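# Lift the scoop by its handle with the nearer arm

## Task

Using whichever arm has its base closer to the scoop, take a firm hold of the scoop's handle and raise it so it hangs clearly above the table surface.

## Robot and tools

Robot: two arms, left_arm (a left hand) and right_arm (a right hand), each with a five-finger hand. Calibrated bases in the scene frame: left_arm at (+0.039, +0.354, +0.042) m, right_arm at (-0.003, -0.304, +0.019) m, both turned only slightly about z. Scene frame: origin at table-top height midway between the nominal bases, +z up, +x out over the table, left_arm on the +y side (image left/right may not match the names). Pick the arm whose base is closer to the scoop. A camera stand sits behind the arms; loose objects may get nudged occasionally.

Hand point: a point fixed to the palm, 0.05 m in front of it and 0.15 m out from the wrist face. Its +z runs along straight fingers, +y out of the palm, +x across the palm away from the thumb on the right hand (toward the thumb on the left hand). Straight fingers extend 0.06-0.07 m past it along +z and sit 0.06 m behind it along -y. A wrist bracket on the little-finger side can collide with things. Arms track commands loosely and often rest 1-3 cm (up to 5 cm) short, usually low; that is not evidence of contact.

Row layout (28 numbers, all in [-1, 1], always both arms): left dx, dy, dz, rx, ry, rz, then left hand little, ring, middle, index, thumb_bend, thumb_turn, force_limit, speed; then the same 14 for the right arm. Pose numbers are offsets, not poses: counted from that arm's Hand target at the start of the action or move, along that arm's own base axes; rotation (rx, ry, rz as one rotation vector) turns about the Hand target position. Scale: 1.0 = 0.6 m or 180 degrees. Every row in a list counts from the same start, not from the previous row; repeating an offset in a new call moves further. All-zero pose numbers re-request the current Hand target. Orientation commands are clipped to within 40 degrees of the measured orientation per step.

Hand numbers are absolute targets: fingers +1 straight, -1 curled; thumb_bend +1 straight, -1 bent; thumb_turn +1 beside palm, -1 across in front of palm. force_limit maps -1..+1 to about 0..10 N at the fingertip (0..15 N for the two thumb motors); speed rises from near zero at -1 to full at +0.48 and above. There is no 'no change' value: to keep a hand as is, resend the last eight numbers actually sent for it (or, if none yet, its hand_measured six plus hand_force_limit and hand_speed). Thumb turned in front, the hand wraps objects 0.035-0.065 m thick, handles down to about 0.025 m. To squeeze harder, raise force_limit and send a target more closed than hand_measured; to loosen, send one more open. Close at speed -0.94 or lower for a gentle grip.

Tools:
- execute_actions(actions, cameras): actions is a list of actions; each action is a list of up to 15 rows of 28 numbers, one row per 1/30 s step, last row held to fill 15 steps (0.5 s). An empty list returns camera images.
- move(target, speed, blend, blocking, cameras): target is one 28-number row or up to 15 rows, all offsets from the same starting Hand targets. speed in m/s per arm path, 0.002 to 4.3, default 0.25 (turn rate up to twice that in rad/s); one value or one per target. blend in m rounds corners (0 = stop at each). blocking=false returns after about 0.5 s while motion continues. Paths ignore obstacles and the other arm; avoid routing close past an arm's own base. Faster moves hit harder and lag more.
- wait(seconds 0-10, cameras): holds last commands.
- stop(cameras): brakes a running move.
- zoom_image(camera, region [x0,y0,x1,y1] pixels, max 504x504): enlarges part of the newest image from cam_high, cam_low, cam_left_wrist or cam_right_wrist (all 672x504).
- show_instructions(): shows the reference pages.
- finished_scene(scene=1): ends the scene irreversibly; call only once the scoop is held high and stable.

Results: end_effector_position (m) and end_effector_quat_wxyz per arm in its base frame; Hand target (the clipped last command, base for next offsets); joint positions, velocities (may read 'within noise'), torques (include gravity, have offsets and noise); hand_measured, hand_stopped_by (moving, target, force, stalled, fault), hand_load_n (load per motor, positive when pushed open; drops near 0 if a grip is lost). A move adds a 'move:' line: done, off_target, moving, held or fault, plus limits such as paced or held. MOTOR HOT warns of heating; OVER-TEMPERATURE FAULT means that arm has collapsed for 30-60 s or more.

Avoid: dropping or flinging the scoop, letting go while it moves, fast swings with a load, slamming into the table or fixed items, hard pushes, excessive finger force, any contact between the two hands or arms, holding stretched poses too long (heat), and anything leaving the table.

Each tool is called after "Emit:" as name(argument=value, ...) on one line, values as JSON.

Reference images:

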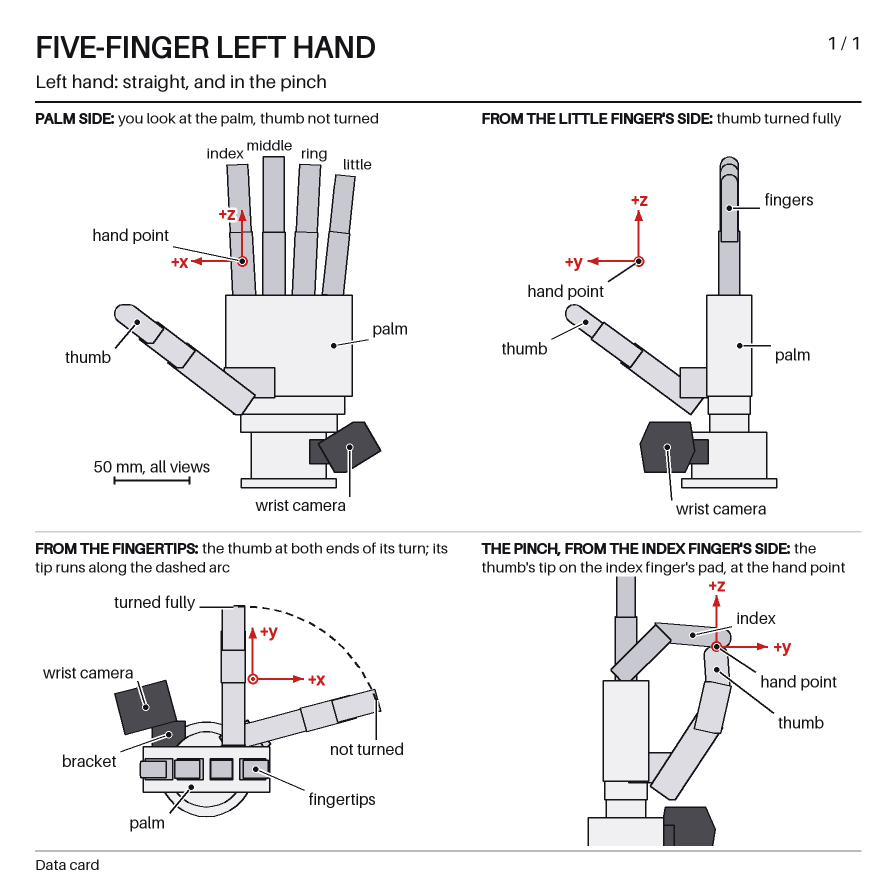

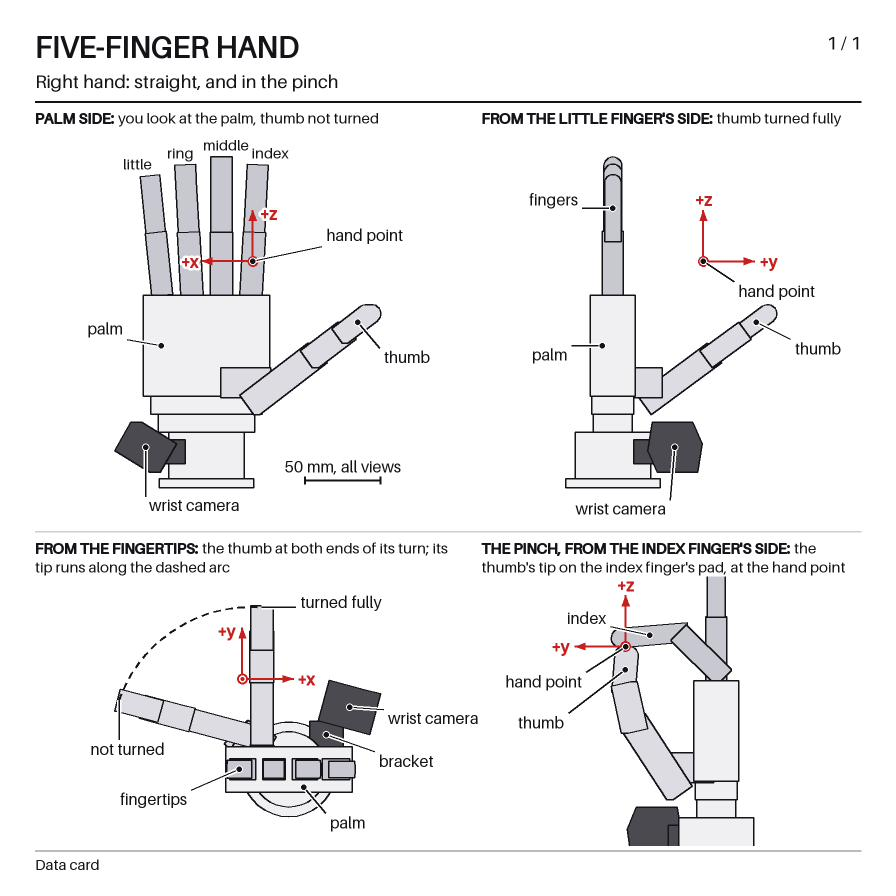

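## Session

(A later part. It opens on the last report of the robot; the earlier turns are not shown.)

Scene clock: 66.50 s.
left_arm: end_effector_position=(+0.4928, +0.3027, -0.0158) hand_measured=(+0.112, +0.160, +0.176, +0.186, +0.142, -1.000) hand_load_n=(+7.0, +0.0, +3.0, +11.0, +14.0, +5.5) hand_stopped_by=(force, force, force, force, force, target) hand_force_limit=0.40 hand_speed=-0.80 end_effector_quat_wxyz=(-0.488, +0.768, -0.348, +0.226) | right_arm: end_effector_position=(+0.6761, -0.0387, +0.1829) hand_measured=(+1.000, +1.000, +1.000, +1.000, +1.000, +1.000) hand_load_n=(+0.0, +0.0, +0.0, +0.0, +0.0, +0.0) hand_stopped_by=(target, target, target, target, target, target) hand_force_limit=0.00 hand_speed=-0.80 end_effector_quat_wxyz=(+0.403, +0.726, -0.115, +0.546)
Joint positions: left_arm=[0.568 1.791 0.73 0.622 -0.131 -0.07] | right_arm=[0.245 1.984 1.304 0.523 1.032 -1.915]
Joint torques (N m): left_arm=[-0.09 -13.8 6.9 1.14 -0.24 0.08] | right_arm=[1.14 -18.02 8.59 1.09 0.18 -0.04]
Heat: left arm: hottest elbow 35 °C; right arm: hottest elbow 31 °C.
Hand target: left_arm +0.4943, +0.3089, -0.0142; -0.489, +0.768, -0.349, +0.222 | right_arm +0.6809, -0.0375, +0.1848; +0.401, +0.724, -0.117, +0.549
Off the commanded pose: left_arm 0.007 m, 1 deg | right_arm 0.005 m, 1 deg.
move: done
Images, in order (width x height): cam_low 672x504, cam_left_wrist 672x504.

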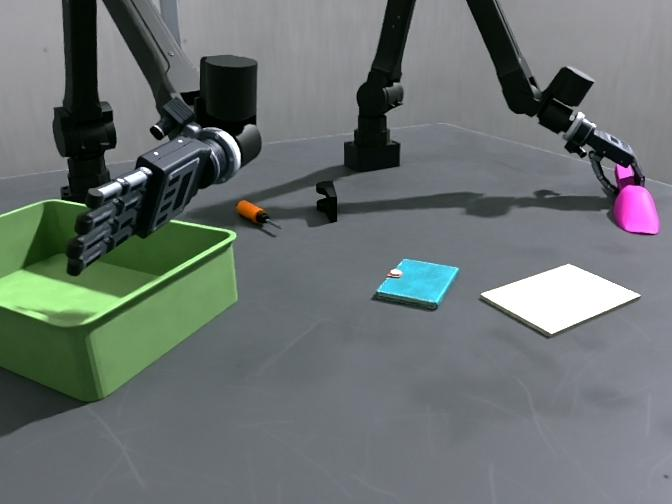

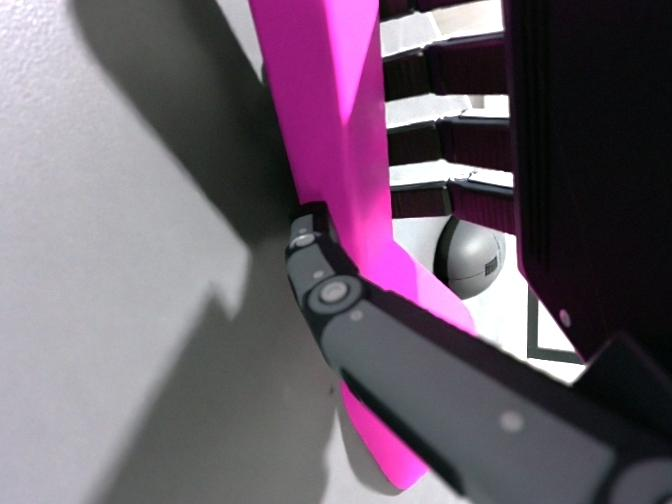

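Emit:
move(target=[0,0,0.1,0,0,0,0.0,0.1,-0.3,-0.3,-0.3,-1,0.4,-0.8,0,0,0,0,0,0,1,1,1,1,1,1,0,-0.8], speed=0.06, cameras=["cam_low","cam_left_wrist"])

Emit:
zoom_image(camera="cam_low", region=[532, 70, 672, 250])

Scene clock: 68.70 s.
left_arm: end_effector_position=(+0.4790, +0.2943, +0.0208) hand_measured=(+0.112, +0.160, +0.176, +0.186, +0.142, -1.000) hand_load_n=(+7.0, +0.0, +2.5, +9.5, +15.5, +5.0) hand_stopped_by=(force, force, force, force, force, target) hand_force_limit=0.40 hand_speed=-0.80 end_effector_quat_wxyz=(-0.470, +0.779, -0.358, +0.212) | right_arm: end_effector_position=(+0.6761, -0.0387, +0.1829) hand_measured=(+1.000, +1.000, +1.000, +1.000, +1.000, +1.000) hand_load_n=(+0.0, +0.0, +0.0, +0.0, +0.0, +0.0) hand_stopped_by=(target, target, target, target, target, target) hand_force_limit=0.00 hand_speed=-0.80 end_effector_quat_wxyz=(+0.403, +0.726, -0.115, +0.546)
Joint positions: left_arm=[0.568 1.645 0.73 0.422 -0.131 -0.063] | right_arm=[0.245 1.984 1.304 0.523 1.032 -1.915]
Joint torques (N m): left_arm=[-0.03 -14.21 9.78 1.57 -0.25 0.02] | right_arm=[1.14 -18.02 8.59 1.1 0.19 -0.04]
Heat: left arm: hottest elbow 36 °C; right arm: hottest elbow 31 °C.
Hand target: left_arm +0.4943, +0.3089, +0.0459; -0.489, +0.768, -0.349, +0.222 | right_arm +0.6809, -0.0375, +0.1848; +0.401, +0.724, -0.117, +0.549
Off the commanded pose: left_arm 0.033 m, 3 deg | right_arm 0.005 m, 1 deg.
move: off_target (left_arm)
Images, in order (width x height): cam_low 672x504, cam_left_wrist 672x504.

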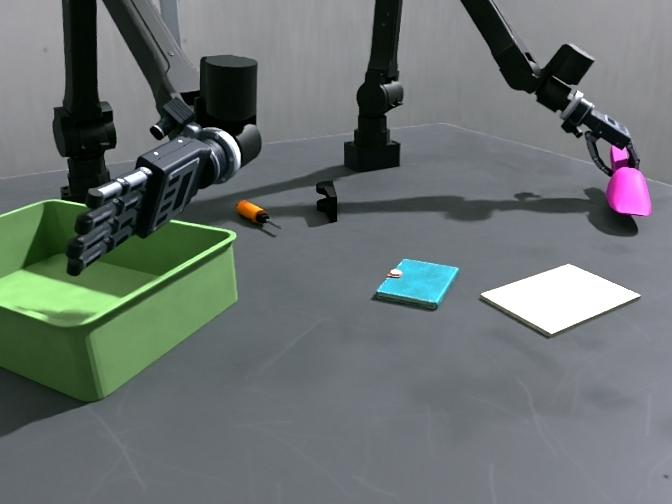

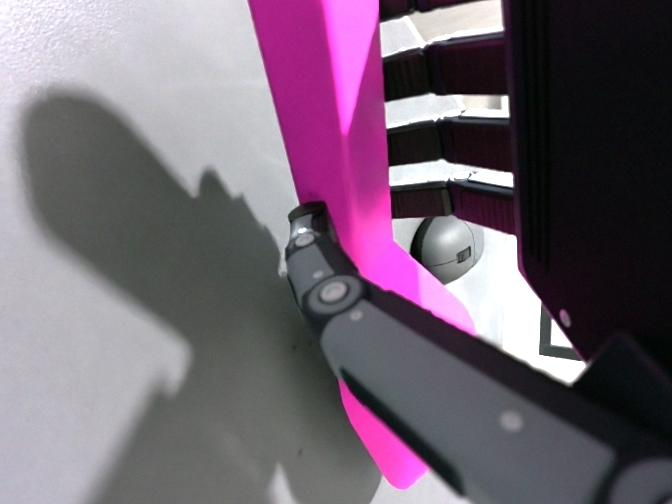

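Scaled by 2.800 from the camera's 672x504 image, which has a finer 960x720 frame.

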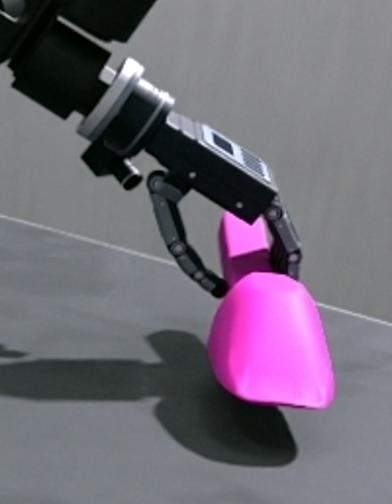

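Emit:
move(target=[-0.03,-0.02,0.42,0,0,0,0.0,0.1,-0.3,-0.3,-0.3,-1,0.4,-0.8,0,0,0,0,0,0,1,1,1,1,1,1,0,-0.8], speed=0.12, cameras=["cam_high","cam_low","cam_left_wrist"])

Scene clock: 71.97 s.
left_arm: end_effector_position=(+0.4665, +0.2864, +0.2594) hand_measured=(+0.112, +0.160, +0.176, +0.186, +0.142, -1.000) hand_load_n=(+7.0, +0.0, +2.5, +9.5, +15.5, +5.0) hand_stopped_by=(force, force, force, force, force, target) hand_force_limit=0.40 hand_speed=-0.80 end_effector_quat_wxyz=(-0.465, +0.781, -0.360, +0.209) | right_arm: end_effector_position=(+0.6761, -0.0387, +0.1829) hand_measured=(+1.000, +1.000, +1.000, +1.000, +1.000, +1.000) hand_load_n=(+0.0, +0.0, +0.0, +0.0, +0.0, +0.0) hand_stopped_by=(target, target, target, target, target, target) hand_force_limit=0.00 hand_speed=-0.80 end_effector_quat_wxyz=(+0.403, +0.726, -0.115, +0.546)
Joint positions: left_arm=[0.568 1.238 1.056 -0.323 -0.131 -0.063] | right_arm=[0.245 1.984 1.304 0.523 1.032 -1.915]
Joint torques (N m): left_arm=[-0.21 -10.7 14.63 1.55 -0.28 0] | right_arm=[1.2 -17.96 8.59 1.09 0.19 -0.04]
Heat: left arm: hottest elbow 37 °C; right arm: hottest shoulder 31 °C.
Hand target: left_arm +0.4764, +0.2969, +0.2979; -0.489, +0.768, -0.349, +0.222 | right_arm +0.6809, -0.0375, +0.1848; +0.401, +0.724, -0.117, +0.549
Off the commanded pose: left_arm 0.041 m, 4 deg | right_arm 0.005 m, 1 deg.
move: off_target (left_arm)
Images, in order (width x height): cam_high 672x504, cam_low 672x504, cam_left_wrist 672x504.

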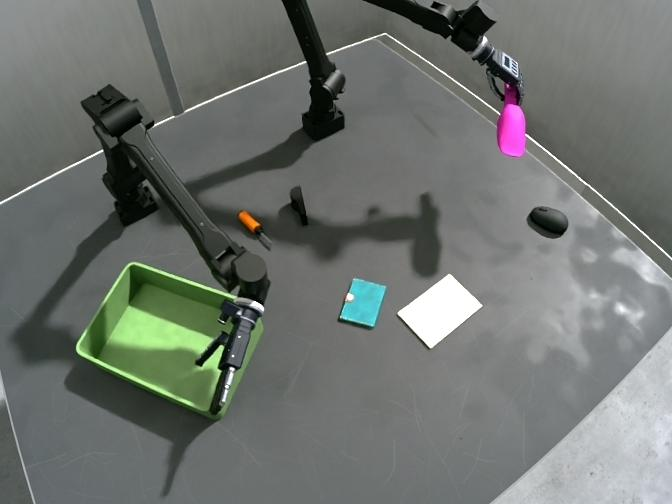

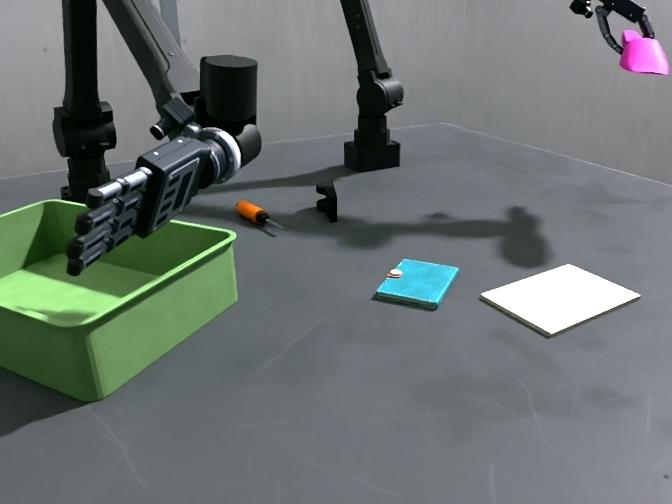

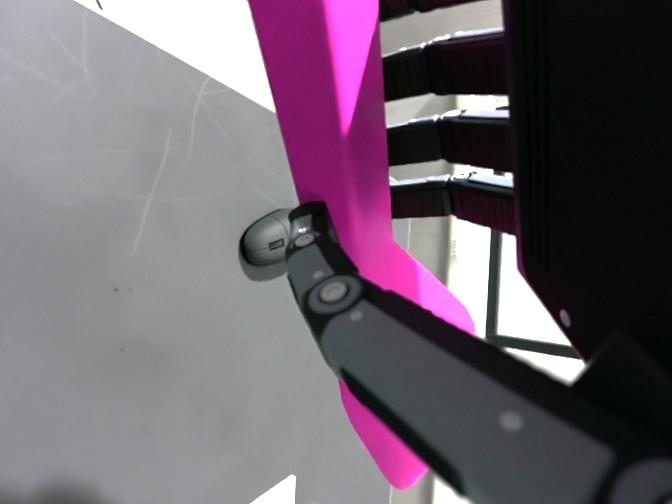

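Emit:
wait(seconds=1)

Emit:
finished_scene()

Scene clock: 73.23 s.
left_arm: end_effector_position=(+0.4665, +0.2864, +0.2594) hand_measured=(+0.112, +0.160, +0.176, +0.186, +0.142, -1.000) hand_load_n=(+7.0, +0.0, +2.5, +9.5, +15.5, +5.0) hand_stopped_by=(force, force, force, force, force, target) hand_force_limit=0.40 hand_speed=-0.80 end_effector_quat_wxyz=(-0.465, +0.781, -0.360, +0.209) | right_arm: end_effector_position=(+0.6761, -0.0387, +0.1829) hand_measured=(+1.000, +1.000, +1.000, +1.000, +1.000, +1.000) hand_load_n=(+0.0, +0.0, +0.5, +0.0, +0.0, +0.0) hand_stopped_by=(target, target, target, target, target, target) hand_force_limit=0.00 hand_speed=-0.80 end_effector_quat_wxyz=(+0.403, +0.726, -0.115, +0.546)
Joint positions: left_arm=[0.568 1.238 1.056 -0.323 -0.131 -0.063] | right_arm=[0.245 1.984 1.304 0.523 1.032 -1.915]
Joint torques (N m): left_arm=[-0.15 -10.7 14.61 1.55 -0.28 0.01] | right_arm=[1.14 -18.02 8.59 1.09 0.19 -0.04]
Heat: left arm: hottest elbow 38 °C; right arm: hottest shoulder 31 °C.
Hand target: left_arm +0.4764, +0.2969, +0.2979; -0.489, +0.768, -0.349, +0.222 | right_arm +0.6809, -0.0375, +0.1848; +0.401, +0.724, -0.117, +0.549
Off the commanded pose: left_arm 0.041 m, 4 deg | right_arm 0.005 m, 1 deg.
wait: 1.00 s; at rest from the start

The scene is finished: the task was done.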